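# Set plate, cup, fork and spoon as photographed

## Task

Arrange the plate, cup, fork and spoon so their layout relative to each other matches the reference photograph named "manual". The group as a whole may sit at any spot on the table and face any direction, but the relative placement must match.

## Robot and tools

Robot: two arms, left_arm and right_arm, each ending in a sixteen-motor four-finger hand (index, middle, ring, thumb). right_arm wears a right hand; left_arm wears its mirror image, a left hand. Calibrated base positions in the scene frame: left_arm (+0.031, +0.365, +0.020) m, right_arm (+0.001, -0.361, +0.036) m, both turned only slightly about z. A two-camera stand sits behind the arms.

Scene frame: origin at table-top height, halfway between the nominal bases; +z up, +x away from the robot over the table, +y toward left_arm. Arm names do not correspond to image sides.

Hand point frame (right hand): +z runs along straight fingers toward the tips; +x crosses the palm away from the thumb; +y points out of the palm face (the palm face is at y = -0.062). The fingertips reach about 0.156 m past the hand point when straight. A rigid mast near the wrist (x +0.05 to +0.10, z -0.16 to -0.11) can collide with things. On the left hand +x points toward the thumb instead, so the mast's x values flip sign.

execute_actions(actions, cameras): actions is a list of actions, each lasting 0.5 s. An action is a table of up to 15 rows, one per 1/30 s step; if it has fewer rows, the last row is held. Each row is one flat list of 48 numbers, every one in [-1, 1], covering both arms even if only one moves:
- 1-6: left_arm dx, dy, dz, rx, ry, rz
- 7-22: left hand motor goals
- 23-24: left current_limit, speed
- 25-30: right_arm dx, dy, dz, rx, ry, rz
- 31-46: right hand motor goals
- 47-48: right current_limit, speed

Arm numbers are offsets, not poses. They are measured from that arm's Hand target at the start of the action, along the Hand target's own axes. Every row counts from that same start, not from the row before. The next action starts from the new Hand target, so sending the same offset again moves further. Scale: 1.0 = 0.6 m for dx-dz, 180 degrees for rx-rz; rx, ry, rz form one rotation vector. All zeros re-requests the current target.

Hand numbers are absolute goal angles, scaled linearly between each hinge's two stops. Order per hand: index_abd, index_mcp, index_pip, index_dip, middle_abd, middle_mcp, middle_pip, middle_dip, ring_abd, ring_mcp, ring_pip, ring_dip, thumb_cmc, thumb_axl, thumb_mcp, thumb_ipl. Angles at +1 / -1, then the value that gives a straight hinge:
- _abd: +60/-60, straight 0.00; toward +1 the finger swings sideways away from the thumb.
- _mcp: +128/-18, straight -0.75; bends at the knuckle toward the palm.
- _pip: +108/-29, straight -0.58.
- _dip: +117/-21, straight -0.70.
- thumb_cmc: +120/-20, straight -0.71; toward +1 brings the thumb round in front of the palm.
- thumb_axl: +140/-27, straight -0.68; rolls the thumb about its own line.
- thumb_mcp: +109/-69, straight -0.23.
- thumb_ipl: +108/-77, straight -0.17.

A 0 is a real goal, not "no change". To keep a hand as it is, resend its hand_goal, hand_current_limit and hand_speed.

current_limit maps -1..+1 to 0..550 mA (never under 11 mA). It caps force and also hinge speed; well below 0 a finger may not lift. speed sets set-point travel at (speed+1)/2 of 8.5 rad/s. Initial values: current_limit +0.4, speed -0.6. The last values sent stay in effect.

A finger presses only while its goal lies past the object's surface; the further past, the harder, up to the cap. Results per motor:
- hand_goal: the goals now set; resending these keeps a grip.
- hand_measured: actual hinge positions on the same scale; resending these loosens a grip.
- hand_current_ma: positive means pushing toward -1.
- hand_state: moving, goal, blocked or overload.

Above 495 mA for 5 s net, a motor shuts off for 10 s and holds nothing. A motor reading overload from the very start is dead for the whole run.

Arm behaviour: per step, the commanded orientation is limited to within 40 degrees of the measured one. Position is favoured when both cannot be reached. Hand target in the result is the last clipped command, and later offsets count from it. The hand often stops short of the target and the elbow sags under load, so command higher, or resend the missing distance. Rest errors of a few cm are normal and not proof of contact. To end a push, command the target back beyond the hand point. Other result fields: end_effector_position (m) and end_effector_quat_wxyz in the scene frame, joint velocities ("within noise" when still), and joint torques (not zero in free air; numbers 3 and 4 wrap at ±28 N m). MOTOR HOT appears at 85 °C; at 100 °C the arm goes limp for 30-60 s or longer. Holding loads, long stretches and pushing against unreachable poses heat the motors.

Cameras: cam_high, cam_low, cam_left_wrist, cam_right_wrist, each 672x504. Images come back when actions is empty or when cameras names some ("all" for every one). A call returns once the robot is still, at most 3 s after its last action. The robot keeps holding the last command while you deliberate, and that time passes in the scene.

zoom_image(camera, region): region is [x0, y0, x1, y1] in pixels, origin top-left, at most 504 by 504. It works only on cameras in the latest image set. show_instructions() shows the reference photo. read_manual(section) returns licence texts. finished_scene(scene=1) ends the run permanently; the layout must hold with the robot let go.

Avoid: anything leaving the table or being set down off it; dropping items or releasing them while they move; hard hits on fixed or heavy objects; arms pressing each other, including one hand gripping the other's fingers; arm stops. Loose items may occasionally be nudged by outside pushes.

Each tool is called after "Emit:" by a JSON object that holds its "fn" and its "kwargs".

Reference images:

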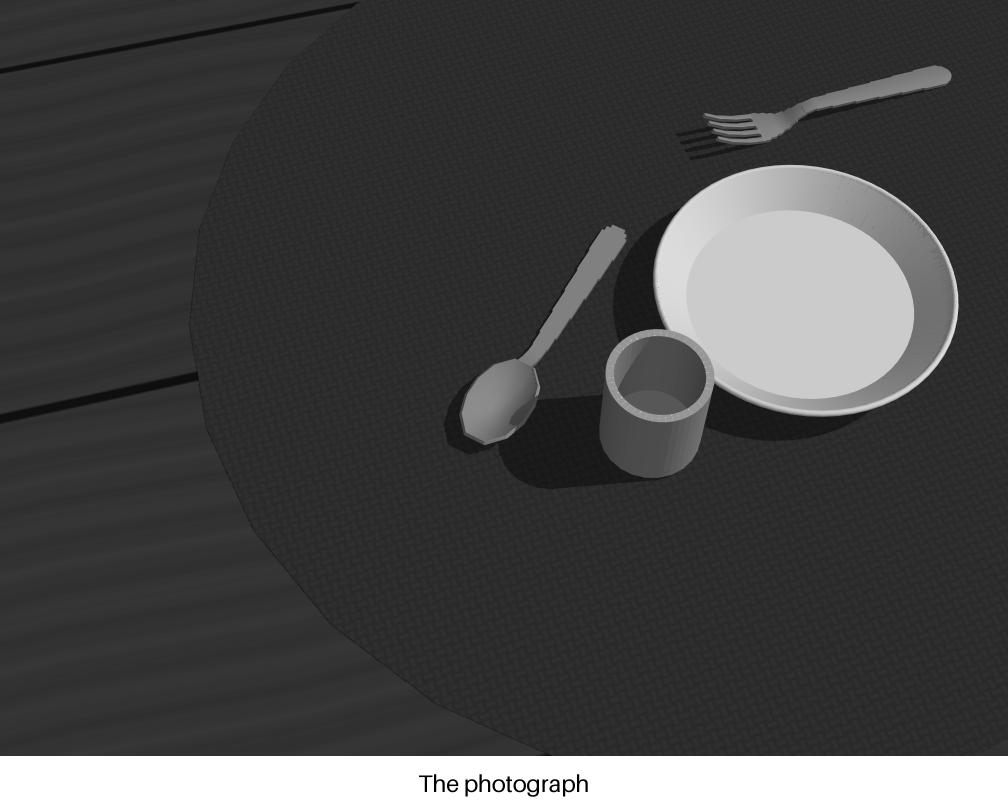

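## Session

Emit:
{"fn": "execute_actions", "kwargs": {"actions": []}}

Emit:
{"fn": "show_instructions", "kwargs": {}}

Scene clock: 0.00 s.
left_arm: end_effector_position=(+0.5785, +0.2594, +0.3750) hand_goal=(+0.000, -0.754, -0.576, -0.696, +0.000, -0.754, -0.576, -0.696, +0.000, -0.754, -0.576, -0.696, -0.714, -0.678, -0.226, -0.168) hand_measured=(+0.000, -0.754, -0.576, -0.696, +0.000, -0.754, -0.576, -0.696, +0.000, -0.754, -0.576, -0.696, -0.714, -0.678, -0.226, -0.168) hand_current_ma=(+0, +0, +0, +0, +0, +0, +0, +0, +0, +0, +0, +0, +0, +0, +0, +0) hand_state=(goal, goal, goal, goal, goal, goal, goal, goal, goal, goal, goal, goal, goal, goal, goal, goal) hand_current_limit=0.40 hand_speed=-0.60 end_effector_quat_wxyz=(+0.270, +0.692, +0.642, +0.189) | right_arm: end_effector_position=(+0.7479, -0.4152, +0.3054) hand_goal=(+0.000, -0.754, -0.576, -0.696, +0.000, -0.754, -0.576, -0.696, +0.000, -0.754, -0.576, -0.696, -0.714, -0.678, -0.226, -0.168) hand_measured=(+0.000, -0.754, -0.576, -0.696, +0.000, -0.754, -0.576, -0.696, +0.000, -0.754, -0.576, -0.696, -0.714, -0.678, -0.226, -0.168) hand_current_ma=(+0, +0, +0, +0, +0, +0, +0, +0, +0, +0, +0, +0, +0, +0, +0, +0) hand_state=(goal, goal, goal, goal, goal, goal, goal, goal, goal, goal, goal, goal, goal, goal, goal, goal) hand_current_limit=0.40 hand_speed=-0.60 end_effector_quat_wxyz=(+0.493, +0.596, +0.608, -0.180)
Joint positions: left_arm=[-0.304 1.229 1.199 -0.871 -0.035 -0.182] | right_arm=[0.116 1.897 1.615 -0.739 1.015 -0.199]
Joint velocities: within noise
Joint torques (N m): no reading
Heat: left arm: hottest shoulder 37 °C; right arm: hottest shoulder 33 °C.
Hand target: left_arm +0.5825, +0.2583, +0.3920; +0.282, +0.688, +0.639, +0.197 | right_arm +0.7519, -0.4148, +0.3280; +0.504, +0.601, +0.598, -0.166

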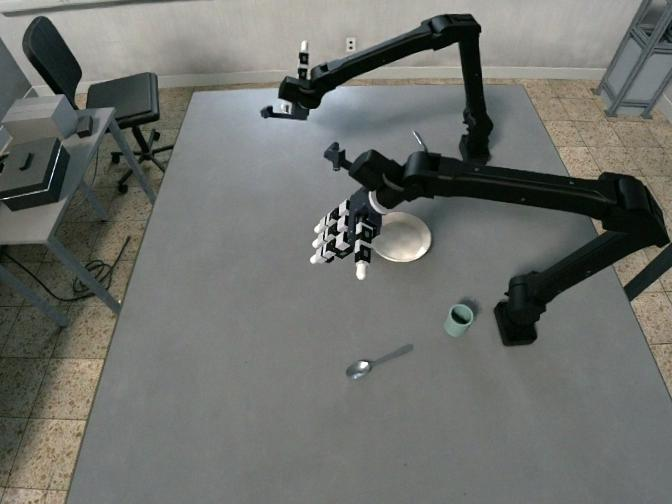

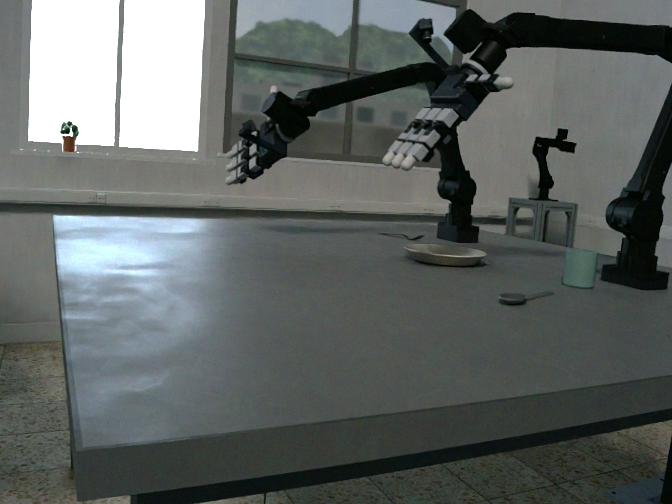

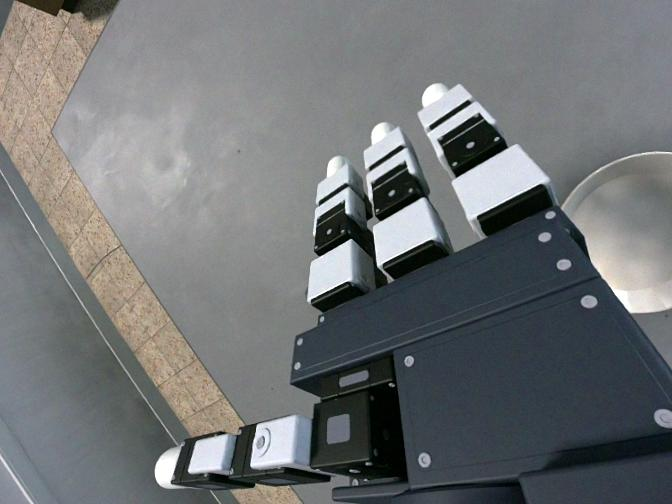

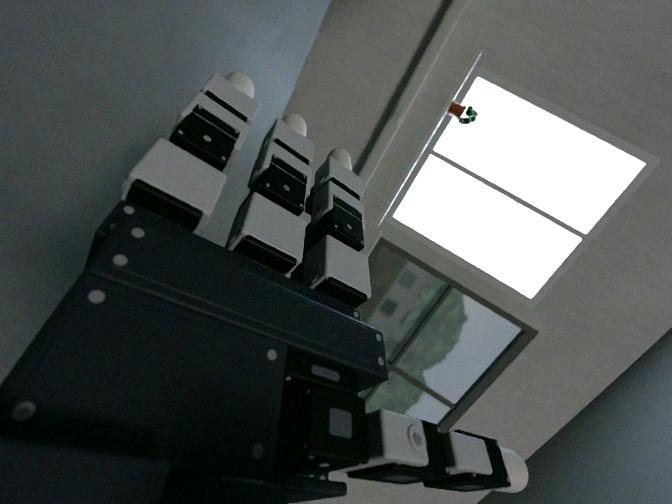

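Reference images for this scene: manual.

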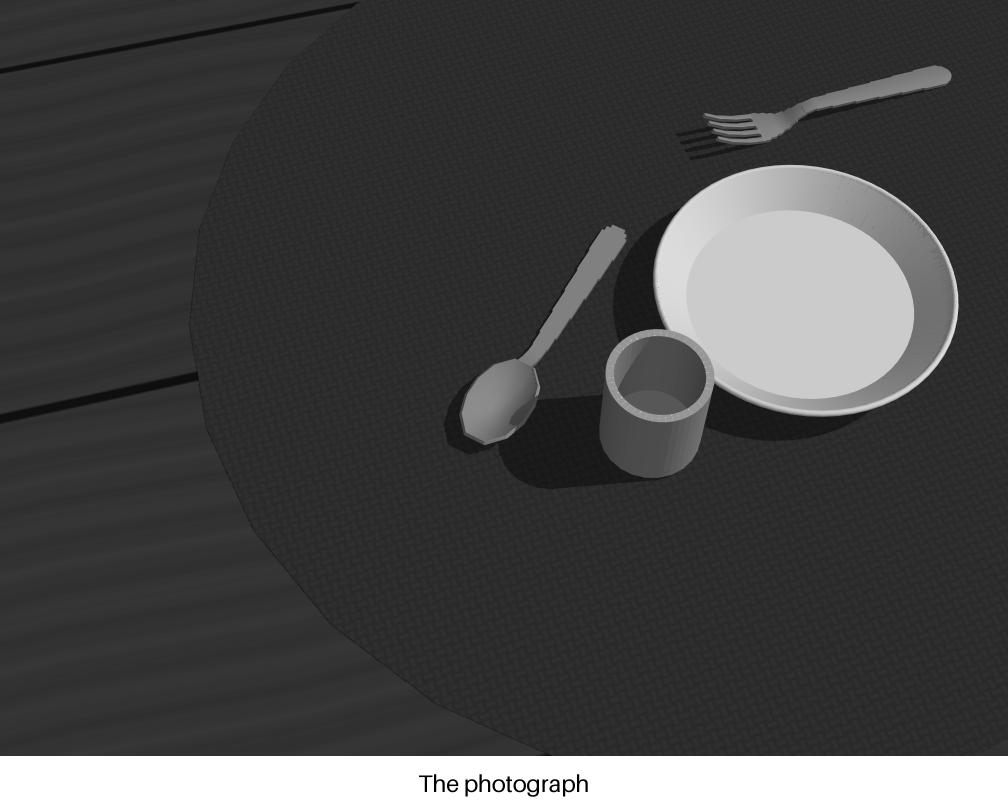

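Emit:
{"fn": "zoom_image", "kwargs": {"camera": "cam_high", "region": [310, 180, 510, 400]}}

Emit:
{"fn": "zoom_image", "kwargs": {"camera": "cam_high", "region": [370, 100, 530, 220]}}

Emit:
{"fn": "zoom_image", "kwargs": {"camera": "cam_low", "region": [360, 200, 672, 340]}}

Scaled by 2.291 from the camera's 672x504 image, which has a finer 960x720 frame.

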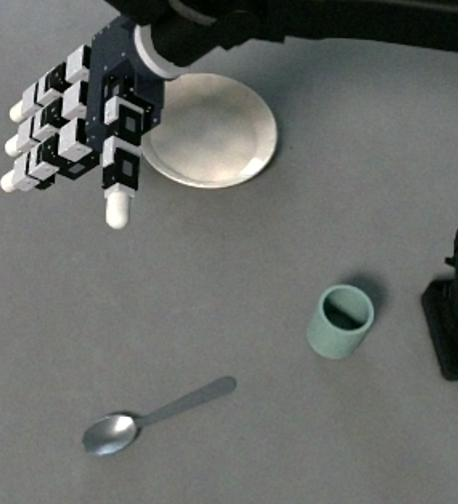

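Scaled by 3.150 from the camera's 672x504 image, which has a finer 960x720 frame.

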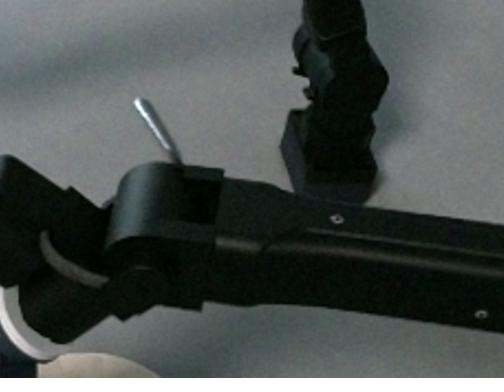

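Scaled by 1.615 from the camera's 672x504 image, which has a finer 960x720 frame.

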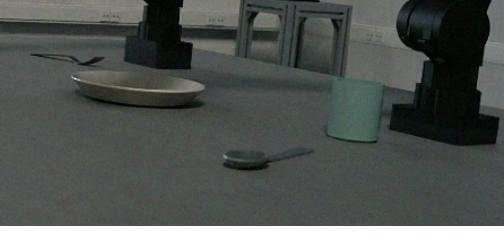

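Emit:
{"fn": "execute_actions", "kwargs": {"actions": [[[0.0991,-0.0029,-0.0131,0,0,0,0,-0.754,-0.576,-0.696,0,-0.754,-0.576,-0.696,0,-0.754,-0.576,-0.696,-0.714,-0.678,-0.226,-0.168,0.4,-0.6,0,0,0,0,0,0,0,-0.754,-0.576,-0.696,0,-0.754,-0.576,-0.696,0,-0.754,-0.576,-0.696,-0.714,-0.678,-0.226,-0.168,0.4,-0.6]],[[0.0991,-0.0029,-0.0131,0,0,0,0,-0.754,-0.576,-0.696,0,-0.754,-0.576,-0.696,0,-0.754,-0.576,-0.696,-0.714,-0.678,-0.226,-0.168,0.4,-0.6,0,0,0,0,0,0,0,-0.754,-0.576,-0.696,0,-0.754,-0.576,-0.696,0,-0.754,-0.576,-0.696,-0.714,-0.678,-0.226,-0.168,0.4,-0.6]],[[0.0991,-0.0029,-0.0131,0,0,0,0,-0.754,-0.576,-0.696,0,-0.754,-0.576,-0.696,0,-0.754,-0.576,-0.696,-0.714,-0.678,-0.226,-0.168,0.4,-0.6,0,0,0,0,0,0,0,-0.754,-0.576,-0.696,0,-0.754,-0.576,-0.696,0,-0.754,-0.576,-0.696,-0.714,-0.678,-0.226,-0.168,0.4,-0.6]],[[0.0991,-0.0029,-0.0131,0,0,0,0,-0.754,-0.576,-0.696,0,-0.754,-0.576,-0.696,0,-0.754,-0.576,-0.696,-0.714,-0.678,-0.226,-0.168,0.4,-0.6,0,0,0,0,0,0,0,-0.754,-0.576,-0.696,0,-0.754,-0.576,-0.696,0,-0.754,-0.576,-0.696,-0.714,-0.678,-0.226,-0.168,0.4,-0.6]],[[0.0991,-0.0029,-0.0131,0,0,0,0,-0.754,-0.576,-0.696,0,-0.754,-0.576,-0.696,0,-0.754,-0.576,-0.696,-0.714,-0.678,-0.226,-0.168,0.4,-0.6,0,0,0,0,0,0,0,-0.754,-0.576,-0.696,0,-0.754,-0.576,-0.696,0,-0.754,-0.576,-0.696,-0.714,-0.678,-0.226,-0.168,0.4,-0.6]]], "cameras": ["all"]}}

Scene clock: 30.70 s.
left_arm: end_effector_position=(+0.5722, +0.5553, +0.3652) hand_goal=(+0.000, -0.754, -0.576, -0.696, +0.000, -0.754, -0.576, -0.696, +0.000, -0.754, -0.576, -0.696, -0.714, -0.678, -0.226, -0.168) hand_measured=(+0.000, -0.756, -0.576, -0.696, +0.000, -0.756, -0.576, -0.696, +0.000, -0.756, -0.576, -0.696, -0.718, -0.678, -0.224, -0.168) hand_current_ma=(+0, -7, -2, +0, +0, -8, -2, +0, +0, -8, -2, +0, -11, +2, +6, +1) hand_state=(goal, goal, goal, goal, goal, goal, goal, goal, goal, goal, goal, goal, goal, goal, goal, goal) hand_current_limit=0.40 hand_speed=-0.60 end_effector_quat_wxyz=(+0.278, +0.684, +0.650, +0.180) | right_arm: end_effector_position=(+0.7479, -0.4152, +0.3054) hand_goal=(+0.000, -0.754, -0.576, -0.696, +0.000, -0.754, -0.576, -0.696, +0.000, -0.754, -0.576, -0.696, -0.714, -0.678, -0.226, -0.168) hand_measured=(+0.000, -0.754, -0.576, -0.696, +0.000, -0.754, -0.576, -0.696, +0.000, -0.754, -0.576, -0.696, -0.714, -0.678, -0.226, -0.168) hand_current_ma=(+1, +0, -2, +0, +1, +0, -2, +0, +1, +0, -2, +0, -1, +2, +0, +1) hand_state=(goal, goal, goal, goal, goal, goal, goal, goal, goal, goal, goal, goal, goal, goal, goal, goal) hand_current_limit=0.40 hand_speed=-0.60 end_effector_quat_wxyz=(+0.493, +0.596, +0.608, -0.180)
Joint positions: left_arm=[0.451 1.323 1.272 -0.979 0.426 0.418] | right_arm=[0.116 1.897 1.615 -0.739 1.015 -0.199]
Joint torques (N m): left_arm=[-2.08 -11.58 12.72 1.32 0.5 0.01] | right_arm=[1.14 -21.3 10.48 1.21 0.84 -0.01]
Heat: left arm: hottest shoulder 38 °C; right arm: hottest shoulder 38 °C.
Hand target: left_arm +0.5825, +0.5583, +0.3896; +0.282, +0.688, +0.639, +0.197 | right_arm +0.7519, -0.4148, +0.3280; +0.504, +0.601, +0.598, -0.166
Off the commanded pose: left_arm 0.027 m, 2 deg | right_arm 0.023 m, 2 deg.

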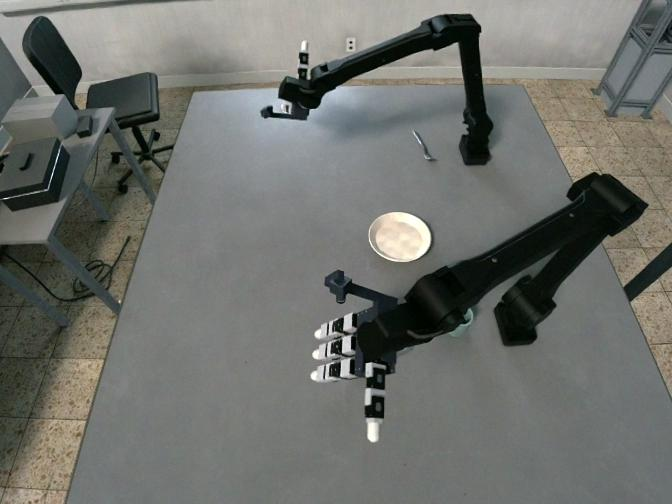

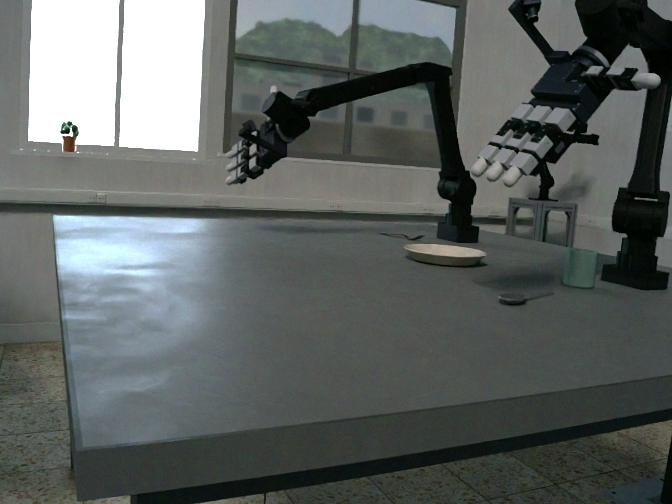

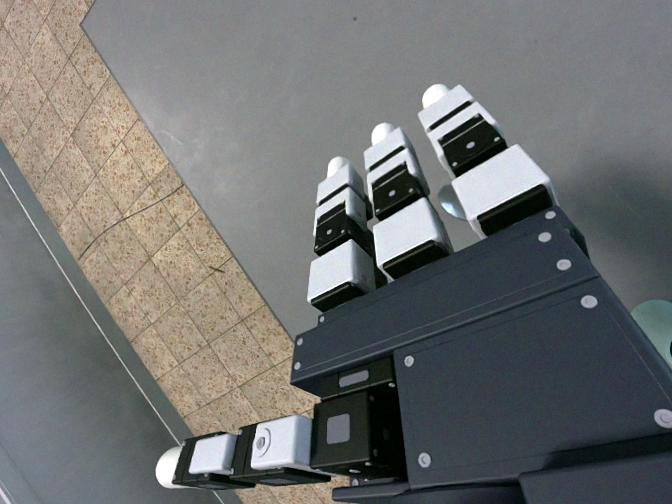

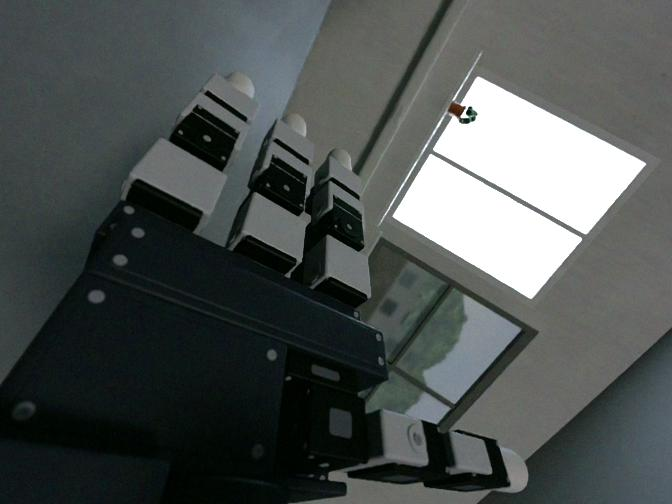

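Emit:
{"fn": "zoom_image", "kwargs": {"camera": "cam_high", "region": [340, 100, 500, 280]}}

Emit:
{"fn": "zoom_image", "kwargs": {"camera": "cam_high", "region": [390, 110, 460, 180]}}

Emit:
{"fn": "zoom_image", "kwargs": {"camera": "cam_low", "region": [360, 215, 520, 285]}}

Scaled by 2.800 from the camera's 672x504 image, which has a finer 960x720 frame.

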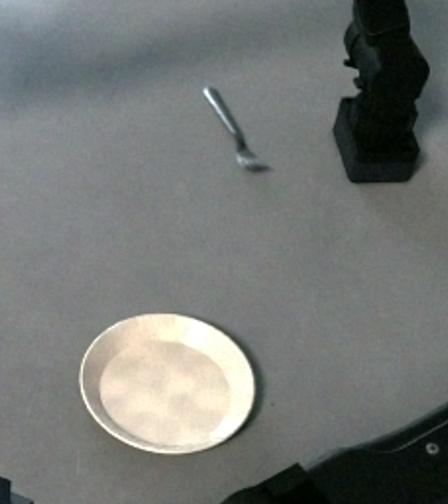

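Scaled by 7.200 from the camera's 672x504 image, which has a finer 960x720 frame.

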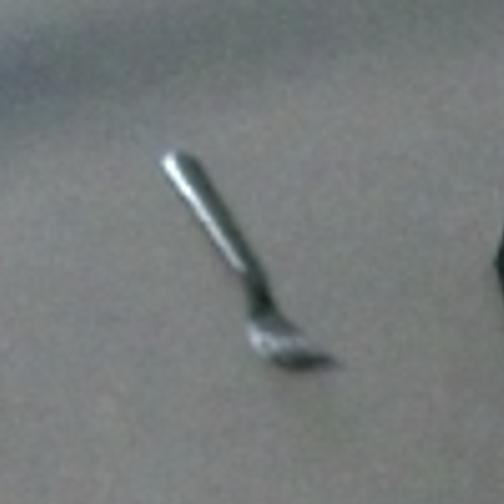

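Scaled by 3.150 from the camera's 672x504 image, which has a finer 960x720 frame.

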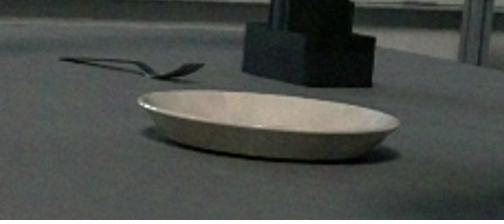

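Emit:
{"fn": "zoom_image", "kwargs": {"camera": "cam_high", "region": [360, 200, 440, 270]}}

Emit:
{"fn": "zoom_image", "kwargs": {"camera": "cam_high", "region": [440, 120, 520, 180]}}

Emit:
{"fn": "zoom_image", "kwargs": {"camera": "cam_high", "region": [480, 270, 580, 360]}}

Emit:
{"fn": "zoom_image", "kwargs": {"camera": "cam_high", "region": [300, 60, 672, 339]}}

Emit:
{"fn": "zoom_image", "kwargs": {"camera": "cam_high", "region": [0, 0, 504, 504]}}

Scaled by 6.300 from the camera's 672x504 image, which has a finer 960x720 frame.

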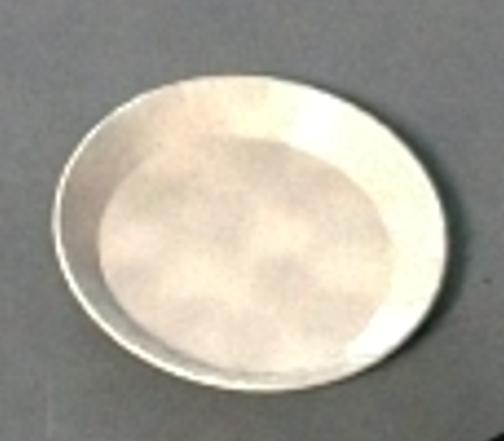

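Scaled by 6.300 from the camera's 672x504 image, which has a finer 960x720 frame.

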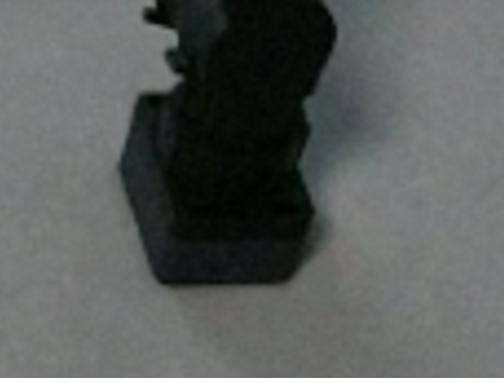

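Scaled by 5.040 from the camera's 672x504 image, which has a finer 960x720 frame.

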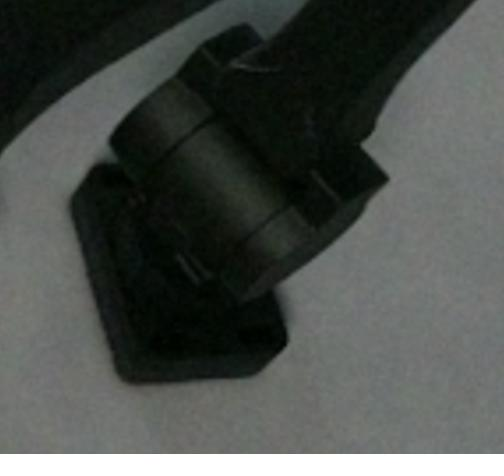

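Scaled by 1.355 from the camera's 672x504 image, which has a finer 960x720 frame.

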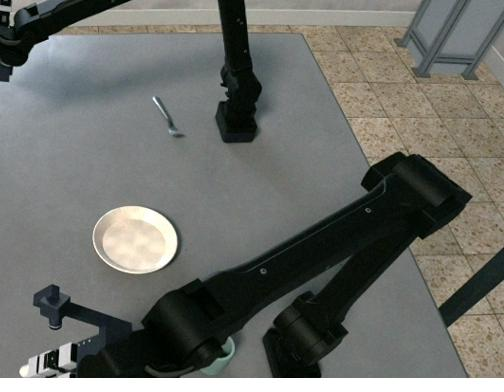

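Scaled by 1.000.

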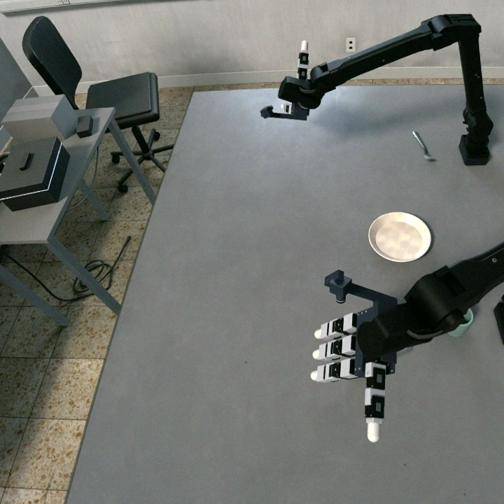

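Emit:
{"fn": "zoom_image", "kwargs": {"camera": "cam_high", "region": [60, 300, 180, 390]}}

Emit:
{"fn": "zoom_image", "kwargs": {"camera": "cam_high", "region": [130, 70, 250, 160]}}

Emit:
{"fn": "zoom_image", "kwargs": {"camera": "cam_high", "region": [40, 414, 160, 504]}}

Emit:
{"fn": "zoom_image", "kwargs": {"camera": "cam_high", "region": [500, 70, 620, 160]}}

Emit:
{"fn": "zoom_image", "kwargs": {"camera": "cam_high", "region": [552, 300, 672, 390]}}

Emit:
{"fn": "zoom_image", "kwargs": {"camera": "cam_high", "region": [552, 414, 672, 504]}}

Scaled by 4.200 from the camera's 672x504 image, which has a finer 960x720 frame.

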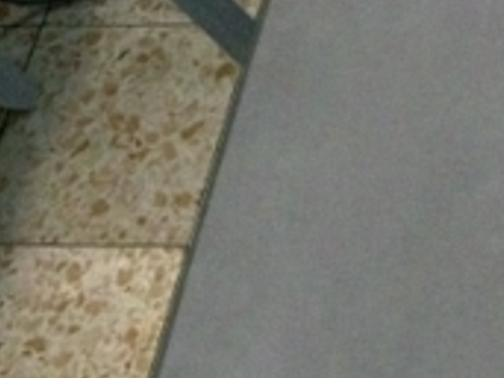

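Scaled by 4.200 from the camera's 672x504 image, which has a finer 960x720 frame.

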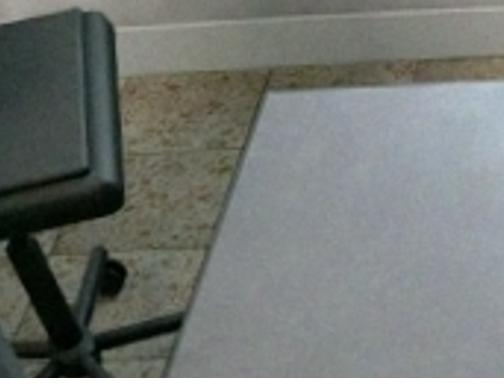

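Scaled by 4.200 from the camera's 672x504 image, which has a finer 960x720 frame.

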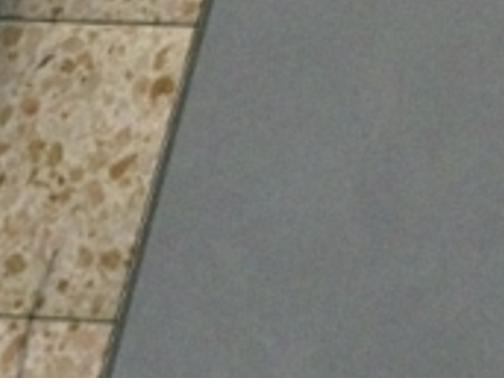

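Scaled by 4.200 from the camera's 672x504 image, which has a finer 960x720 frame.

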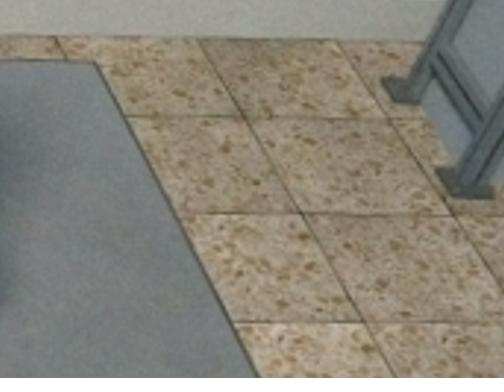

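Scaled by 4.200 from the camera's 672x504 image, which has a finer 960x720 frame.

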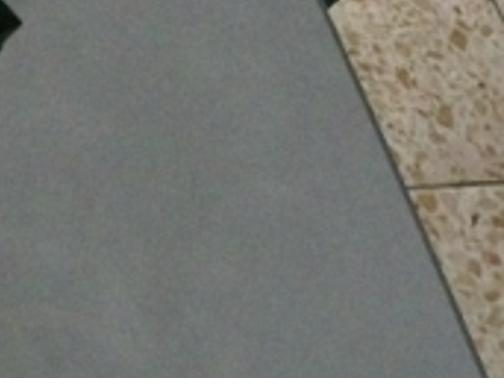

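Scaled by 4.200 from the camera's 672x504 image, which has a finer 960x720 frame.

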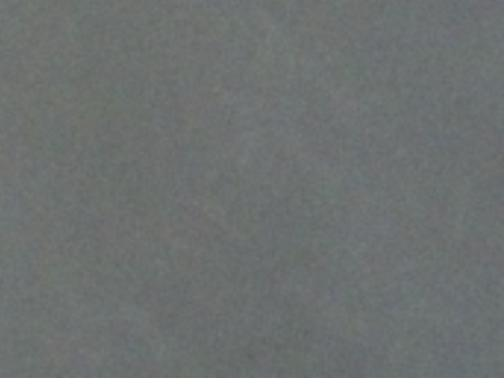

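Emit:
{"fn": "zoom_image", "kwargs": {"camera": "cam_low", "region": [540, 230, 620, 300]}}

Emit:
{"fn": "zoom_image", "kwargs": {"camera": "cam_low", "region": [390, 225, 500, 285]}}

Emit:
{"fn": "zoom_image", "kwargs": {"camera": "cam_low", "region": [480, 270, 570, 320]}}

Emit:
{"fn": "zoom_image", "kwargs": {"camera": "cam_low", "region": [370, 220, 440, 250]}}

Scaled by 6.300 from the camera's 672x504 image, which has a finer 960x720 frame.

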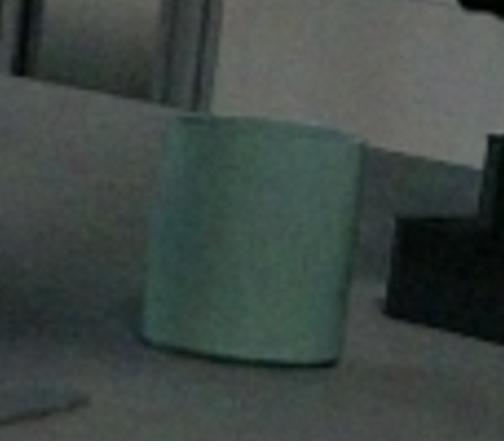

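Scaled by 4.582 from the camera's 672x504 image, which has a finer 960x720 frame.

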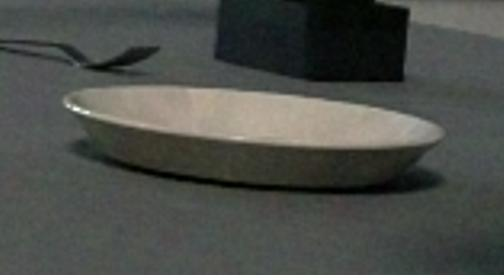

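Scaled by 5.600 from the camera's 672x504 image, which has a finer 960x720 frame.

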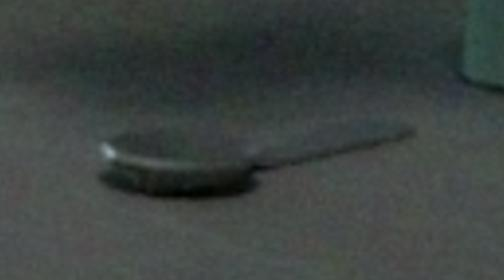

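Scaled by 7.200 from the camera's 672x504 image, which has a finer 960x720 frame.

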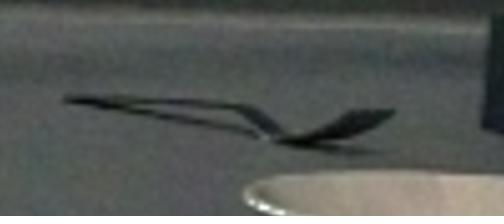

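Emit:
{"fn": "zoom_image", "kwargs": {"camera": "cam_high", "region": [532, 150, 672, 330]}}

Emit:
{"fn": "zoom_image", "kwargs": {"camera": "cam_high", "region": [562, 0, 672, 130]}}

Emit:
{"fn": "zoom_image", "kwargs": {"camera": "cam_low", "region": [480, 100, 620, 260]}}

Scaled by 2.800 from the camera's 672x504 image, which has a finer 960x720 frame.

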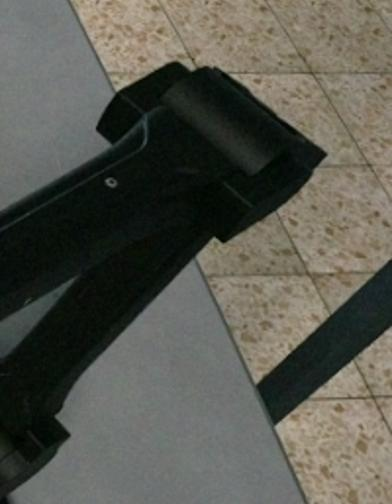

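Scaled by 3.877 from the camera's 672x504 image, which has a finer 960x720 frame.

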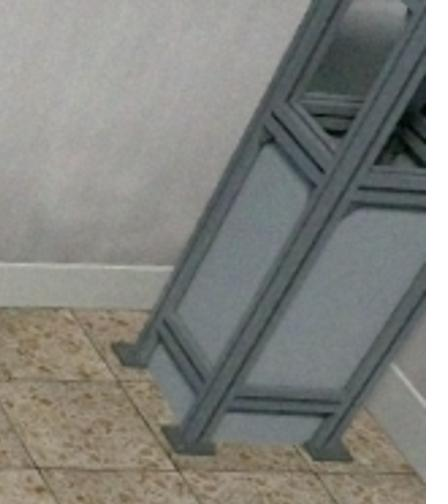

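Scaled by 3.150 from the camera's 672x504 image, which has a finer 960x720 frame.

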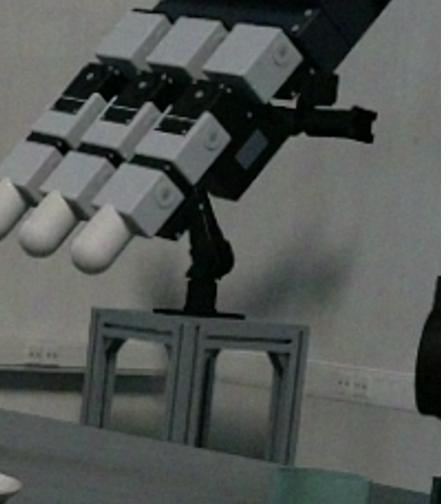

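Emit:
{"fn": "execute_actions", "kwargs": {"actions": [[[0,0,0,0.0496,-0.0321,0.116,0,0.48,0.74,-0.26,0,0.48,0.74,-0.26,0,-0.75,-0.58,-0.7,-0.71,-0.68,-0.23,-0.17,0.4,-0.6,0,0,0,0,0,0,0,-0.754,-0.576,-0.696,0,-0.754,-0.576,-0.696,0,-0.754,-0.576,-0.696,-0.714,-0.678,-0.226,-0.168,0.4,-0.6]],[[0,0,0,0.0496,-0.0321,0.116,0,0.48,0.74,-0.26,0,0.48,0.74,-0.26,0,-0.75,-0.58,-0.7,-0.71,-0.68,-0.23,-0.17,0.4,-0.6,0,0,0,0,0,0,0,-0.754,-0.576,-0.696,0,-0.754,-0.576,-0.696,0,-0.754,-0.576,-0.696,-0.714,-0.678,-0.226,-0.168,0.4,-0.6]],[[0,0,0,0.0496,-0.0321,0.116,0,0.48,0.74,-0.26,0,0.48,0.74,-0.26,0,-0.75,-0.58,-0.7,-0.71,-0.68,-0.23,-0.17,0.4,-0.6,0,0,0,0,0,0,0,-0.754,-0.576,-0.696,0,-0.754,-0.576,-0.696,0,-0.754,-0.576,-0.696,-0.714,-0.678,-0.226,-0.168,0.4,-0.6]],[[0,0,0,0.0496,-0.0321,0.116,0,0.48,0.74,-0.26,0,0.48,0.74,-0.26,0,-0.75,-0.58,-0.7,-0.71,-0.68,-0.23,-0.17,0.4,-0.6,0,0,0,0,0,0,0,-0.754,-0.576,-0.696,0,-0.754,-0.576,-0.696,0,-0.754,-0.576,-0.696,-0.714,-0.678,-0.226,-0.168,0.4,-0.6]]], "cameras": ["cam_high","cam_left_wrist"]}}

Scene clock: 232.77 s.
left_arm: end_effector_position=(+0.5735, +0.5595, +0.3786) hand_goal=(+0.000, +0.480, +0.740, -0.260, +0.000, +0.480, +0.740, -0.260, +0.000, -0.750, -0.580, -0.700, -0.710, -0.680, -0.230, -0.170) hand_measured=(+0.000, +0.466, +0.738, -0.262, +0.000, +0.464, +0.738, -0.262, +0.000, -0.750, -0.578, -0.698, -0.712, -0.678, -0.224, -0.168) hand_current_ma=(+0, -48, -5, -7, +0, -53, -6, -7, +0, +0, +3, +6, -5, +6, +22, +8) hand_state=(goal, goal, goal, goal, goal, goal, goal, goal, goal, goal, goal, goal, goal, goal, goal, goal) hand_current_limit=0.40 hand_speed=-0.60 end_effector_quat_wxyz=(-0.030, +0.995, +0.019, +0.096) | right_arm: end_effector_position=(+0.7479, -0.4152, +0.3054) hand_goal=(+0.000, -0.754, -0.576, -0.696, +0.000, -0.754, -0.576, -0.696, +0.000, -0.754, -0.576, -0.696, -0.714, -0.678, -0.226, -0.168) hand_measured=(+0.000, -0.754, -0.576, -0.696, +0.000, -0.754, -0.576, -0.696, +0.000, -0.754, -0.576, -0.696, -0.714, -0.678, -0.226, -0.168) hand_current_ma=(+1, +0, -2, +0, +1, +0, -2, +0, +1, +0, -2, +0, -1, +2, +0, +1) hand_state=(goal, goal, goal, goal, goal, goal, goal, goal, goal, goal, goal, goal, goal, goal, goal, goal) hand_current_limit=0.40 hand_speed=-0.60 end_effector_quat_wxyz=(+0.493, +0.596, +0.608, -0.180)
Joint positions: left_arm=[0.471 1.802 2.116 -1.686 0.037 2.035] | right_arm=[0.116 1.897 1.615 -0.739 1.015 -0.199]
Joint torques (N m): left_arm=[-2.14 -16.73 11.7 0.58 0.14 -0.03] | right_arm=[1.14 -21.42 10.39 1.07 0.84 -0.02]
Heat: left arm: hottest elbow 50 °C; right arm: hottest shoulder 43 °C.
Hand target: left_arm +0.5826, +0.5582, +0.3896; -0.011, +1.000, -0.006, +0.016 | right_arm +0.7519, -0.4148, +0.3280; +0.504, +0.601, +0.598, -0.166
Off the commanded pose: left_arm 0.014 m, 10 deg | right_arm 0.023 m, 2 deg.
joint sent to its limit (left arm) — joint 4 (wrist pitch), lower limit. The joint targets are off in orientation, not in position.
Images, in order (width x height): cam_high 672x504, cam_left_wrist 672x504.

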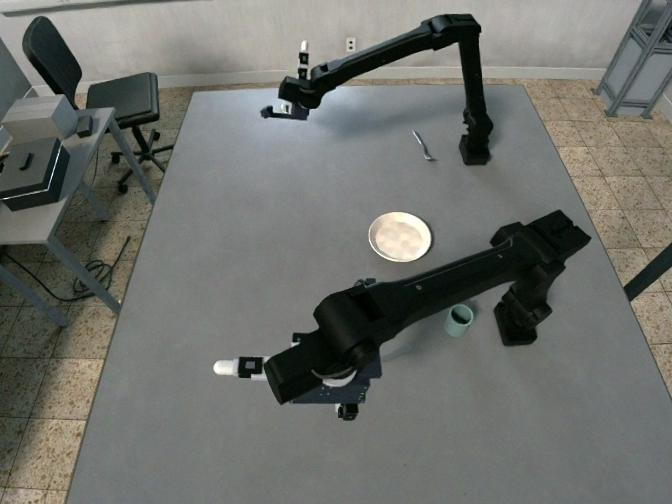

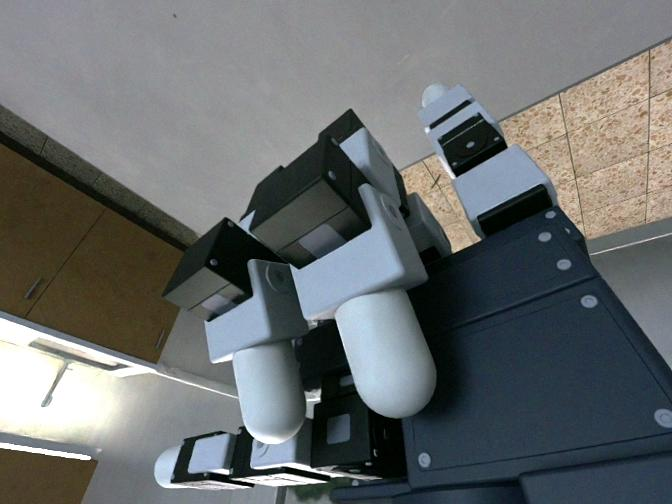

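Emit:
{"fn": "execute_actions", "kwargs": {"actions": [[[-0.091,0.0786,0.022,0,0,0,0,0.48,0.74,-0.26,0,0.48,0.74,-0.26,0,-0.75,-0.58,-0.7,-0.71,-0.68,-0.23,-0.17,0.4,-0.6,0,0,0,0,0,0,0,-0.754,-0.576,-0.696,0,-0.754,-0.576,-0.696,0,-0.754,-0.576,-0.696,-0.714,-0.678,-0.226,-0.168,0.4,-0.6]],[[-0.091,0.0786,0.022,0,0,0,0,0.48,0.74,-0.26,0,0.48,0.74,-0.26,0,-0.75,-0.58,-0.7,-0.71,-0.68,-0.23,-0.17,0.4,-0.6,0,0,0,0,0,0,0,-0.754,-0.576,-0.696,0,-0.754,-0.576,-0.696,0,-0.754,-0.576,-0.696,-0.714,-0.678,-0.226,-0.168,0.4,-0.6]],[[-0.091,0.0786,0.022,0,0,0,0,0.48,0.74,-0.26,0,0.48,0.74,-0.26,0,-0.75,-0.58,-0.7,-0.71,-0.68,-0.23,-0.17,0.4,-0.6,0,0,0,0,0,0,0,-0.754,-0.576,-0.696,0,-0.754,-0.576,-0.696,0,-0.754,-0.576,-0.696,-0.714,-0.678,-0.226,-0.168,0.4,-0.6]],[[-0.091,0.0786,0.022,0,0,0,0,0.48,0.74,-0.26,0,0.48,0.74,-0.26,0,-0.75,-0.58,-0.7,-0.71,-0.68,-0.23,-0.17,0.4,-0.6,0,0,0,0,0,0,0,-0.754,-0.576,-0.696,0,-0.754,-0.576,-0.696,0,-0.754,-0.576,-0.696,-0.714,-0.678,-0.226,-0.168,0.4,-0.6]]], "cameras": ["cam_high","cam_low","cam_left_wrist"]}}

Scene clock: 240.73 s.
left_arm: end_effector_position=(+0.3624, +0.3781, +0.3270) hand_goal=(+0.000, +0.480, +0.740, -0.260, +0.000, +0.480, +0.740, -0.260, +0.000, -0.750, -0.580, -0.700, -0.710, -0.680, -0.230, -0.170) hand_measured=(+0.000, +0.468, +0.738, -0.262, +0.000, +0.468, +0.738, -0.262, +0.000, -0.750, -0.578, -0.698, -0.712, -0.678, -0.224, -0.168) hand_current_ma=(+0, -38, -5, -7, +0, -43, -6, -7, +0, +1, +3, +6, -3, +6, +21, +8) hand_state=(goal, goal, goal, goal, goal, goal, goal, goal, goal, goal, goal, goal, goal, goal, goal, goal) hand_current_limit=0.40 hand_speed=-0.60 end_effector_quat_wxyz=(-0.011, +1.000, -0.005, +0.017) | right_arm: end_effector_position=(+0.7479, -0.4152, +0.3054) hand_goal=(+0.000, -0.754, -0.576, -0.696, +0.000, -0.754, -0.576, -0.696, +0.000, -0.754, -0.576, -0.696, -0.714, -0.678, -0.226, -0.168) hand_measured=(+0.000, -0.754, -0.576, -0.696, +0.000, -0.754, -0.576, -0.696, +0.000, -0.754, -0.576, -0.696, -0.714, -0.678, -0.226, -0.168) hand_current_ma=(+1, +0, -2, +0, +1, +0, -2, +0, +1, +0, -2, +0, -1, +2, +0, +1) hand_state=(goal, goal, goal, goal, goal, goal, goal, goal, goal, goal, goal, goal, goal, goal, goal, goal) hand_current_limit=0.40 hand_speed=-0.60 end_effector_quat_wxyz=(+0.493, +0.596, +0.608, -0.180)
Joint positions: left_arm=[0.268 1.17 1.3 -1.663 -0.01 1.886] | right_arm=[0.116 1.897 1.615 -0.739 1.015 -0.199]
Joint torques (N m): left_arm=[-3.66 -7.53 7.65 0.65 0.07 -0.17] | right_arm=[1.2 -21.13 10.37 1.2 0.82 -0.02]
Heat: left arm: hottest elbow 49 °C; right arm: hottest shoulder 43 °C.
Hand target: left_arm +0.3636, +0.3738, +0.3256; -0.011, +1.000, -0.007, +0.016 | right_arm +0.7519, -0.4148, +0.3280; +0.504, +0.601, +0.598, -0.166
Off the commanded pose: left_arm 0.005 m, 0 deg | right_arm 0.023 m, 2 deg.
Images, in order (width x height): cam_high 672x504, cam_low 672x504, cam_left_wrist 672x504.

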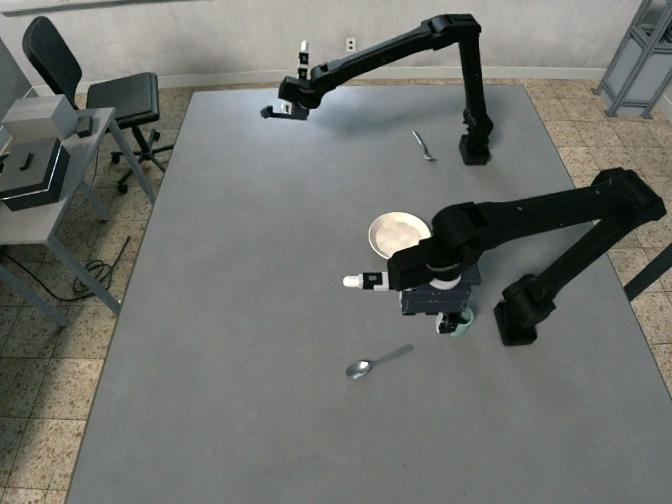

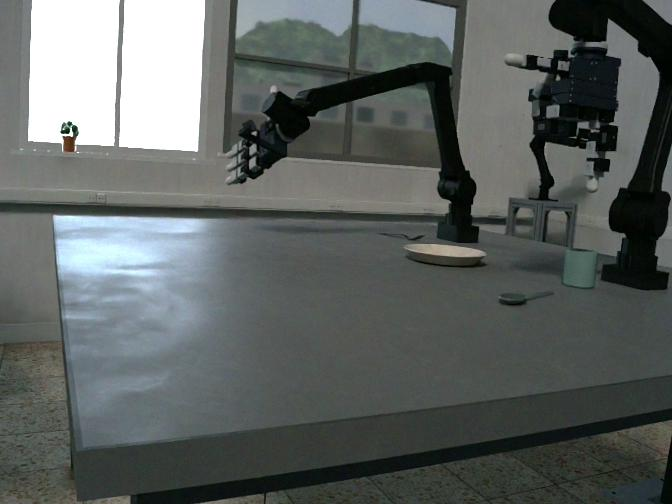

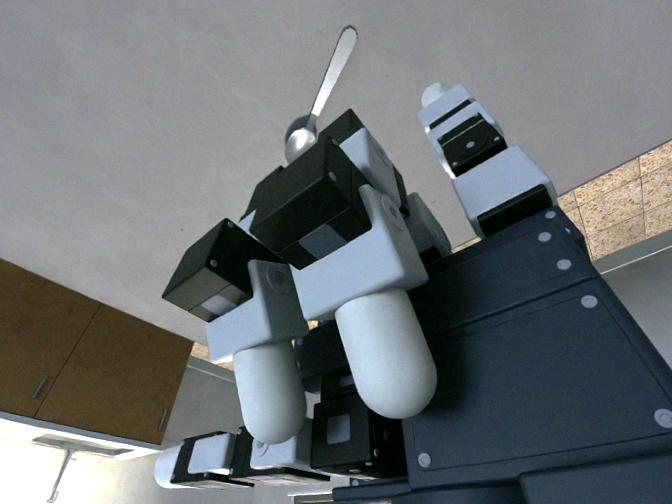

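Emit:
{"fn": "execute_actions", "kwargs": {"actions": [[[-0.0919,0.085,0.0667,0,0,0,0,0.48,0.74,-0.26,0,0.48,0.74,-0.26,0,-0.75,-0.58,-0.7,-0.71,-0.68,-0.23,-0.17,0.4,-0.6,0,0,0,0,0,0,0,-0.754,-0.576,-0.696,0,-0.754,-0.576,-0.696,0,-0.754,-0.576,-0.696,-0.714,-0.678,-0.226,-0.168,0.4,-0.6]],[[-0.0919,0.085,0.0667,0,0,0,0,0.48,0.74,-0.26,0,0.48,0.74,-0.26,0,-0.75,-0.58,-0.7,-0.71,-0.68,-0.23,-0.17,0.4,-0.6,0,0,0,0,0,0,0,-0.754,-0.576,-0.696,0,-0.754,-0.576,-0.696,0,-0.754,-0.576,-0.696,-0.714,-0.678,-0.226,-0.168,0.4,-0.6]]], "cameras": ["cam_high","cam_low","cam_left_wrist"]}}

Emit:
{"fn": "zoom_image", "kwargs": {"camera": "cam_high", "region": [400, 220, 560, 360]}}

Emit:
{"fn": "zoom_image", "kwargs": {"camera": "cam_low", "region": [500, 130, 660, 310]}}

Scene clock: 253.83 s.
left_arm: end_effector_position=(+0.2535, +0.2783, +0.2403) hand_goal=(+0.000, +0.480, +0.740, -0.260, +0.000, +0.480, +0.740, -0.260, +0.000, -0.750, -0.580, -0.700, -0.710, -0.680, -0.230, -0.170) hand_measured=(+0.000, +0.470, +0.738, -0.262, +0.000, +0.468, +0.738, -0.262, +0.000, -0.750, -0.578, -0.698, -0.710, -0.678, -0.224, -0.168) hand_current_ma=(+0, -34, -4, -7, +0, -37, -5, -7, -1, +2, +3, +6, -1, +6, +20, +8) hand_state=(goal, goal, goal, goal, goal, goal, goal, goal, goal, goal, goal, goal, goal, goal, goal, goal) hand_current_limit=0.40 hand_speed=-0.60 end_effector_quat_wxyz=(-0.010, +1.000, -0.005, +0.011) | right_arm: end_effector_position=(+0.7479, -0.4152, +0.3054) hand_goal=(+0.000, -0.754, -0.576, -0.696, +0.000, -0.754, -0.576, -0.696, +0.000, -0.754, -0.576, -0.696, -0.714, -0.678, -0.226, -0.168) hand_measured=(+0.000, -0.754, -0.576, -0.696, +0.000, -0.754, -0.576, -0.696, +0.000, -0.754, -0.576, -0.696, -0.714, -0.678, -0.226, -0.168) hand_current_ma=(+1, +0, -2, +0, +1, +0, -2, +0, +1, +0, -2, +0, -1, +2, +0, +1) hand_state=(goal, goal, goal, goal, goal, goal, goal, goal, goal, goal, goal, goal, goal, goal, goal, goal) hand_current_limit=0.40 hand_speed=-0.60 end_effector_quat_wxyz=(+0.493, +0.596, +0.608, -0.180)
Joint positions: left_arm=[-0.057 0.821 0.86 -1.587 -0.02 1.56] | right_arm=[0.116 1.897 1.615 -0.739 1.015 -0.199]
Joint torques (N m): left_arm=[-3.14 -2.61 7.87 1.11 -0.02 -0.17] | right_arm=[1.03 -21.48 10.4 1.07 0.85 -0.02]
Heat: left arm: hottest elbow 47 °C; right arm: hottest shoulder 43 °C.
Hand target: left_arm +0.2548, +0.2751, +0.2397; -0.011, +1.000, -0.006, +0.016 | right_arm +0.7519, -0.4148, +0.3280; +0.504, +0.601, +0.598, -0.166
Off the commanded pose: left_arm 0.004 m, 1 deg | right_arm 0.023 m, 2 deg.
Images, in order (width x height): cam_high 672x504, cam_low 672x504, cam_left_wrist 672x504.

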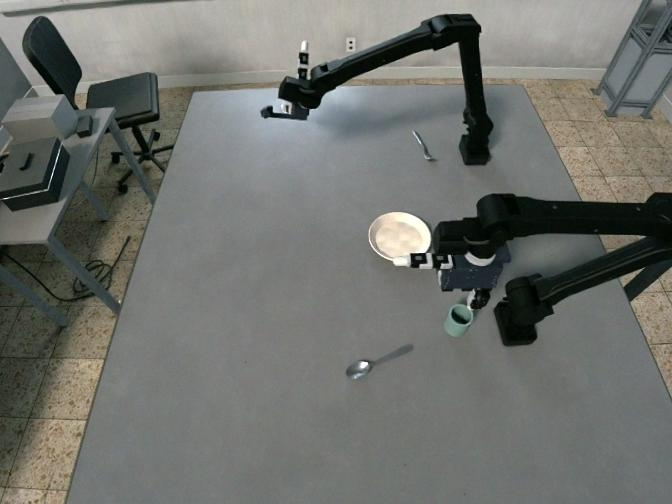

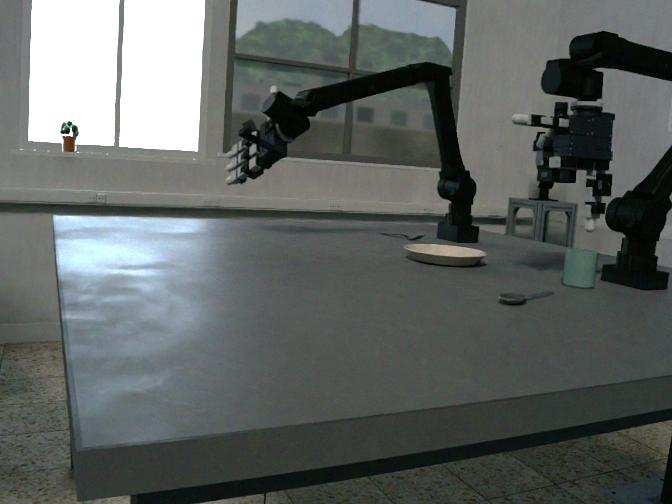

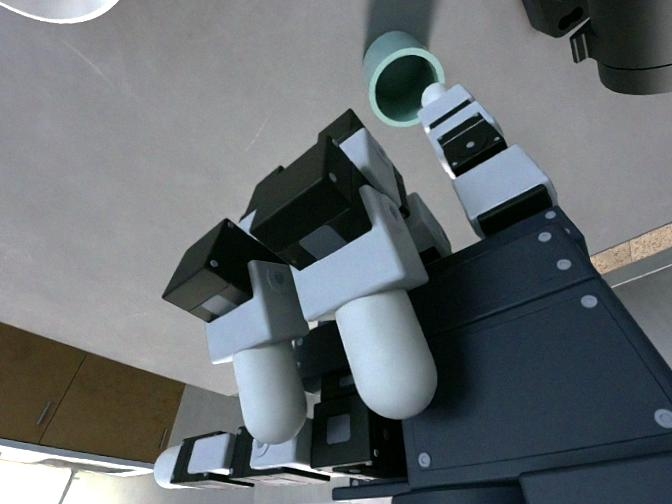

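Scaled by 3.150 from the camera's 672x504 image, which has a finer 960x720 frame.

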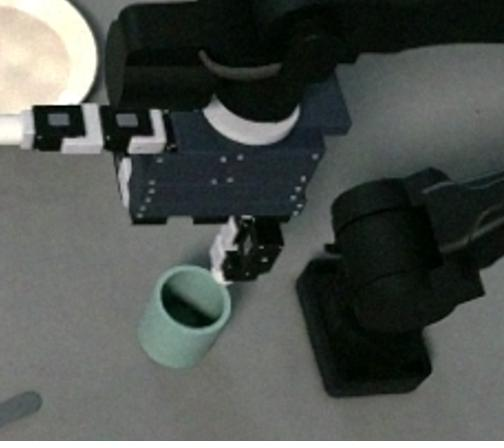

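Scaled by 2.800 from the camera's 672x504 image, which has a finer 960x720 frame.

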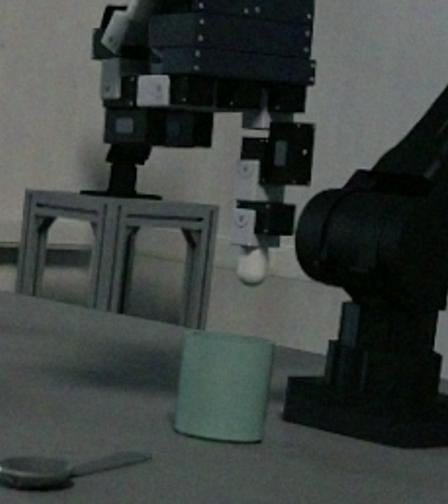

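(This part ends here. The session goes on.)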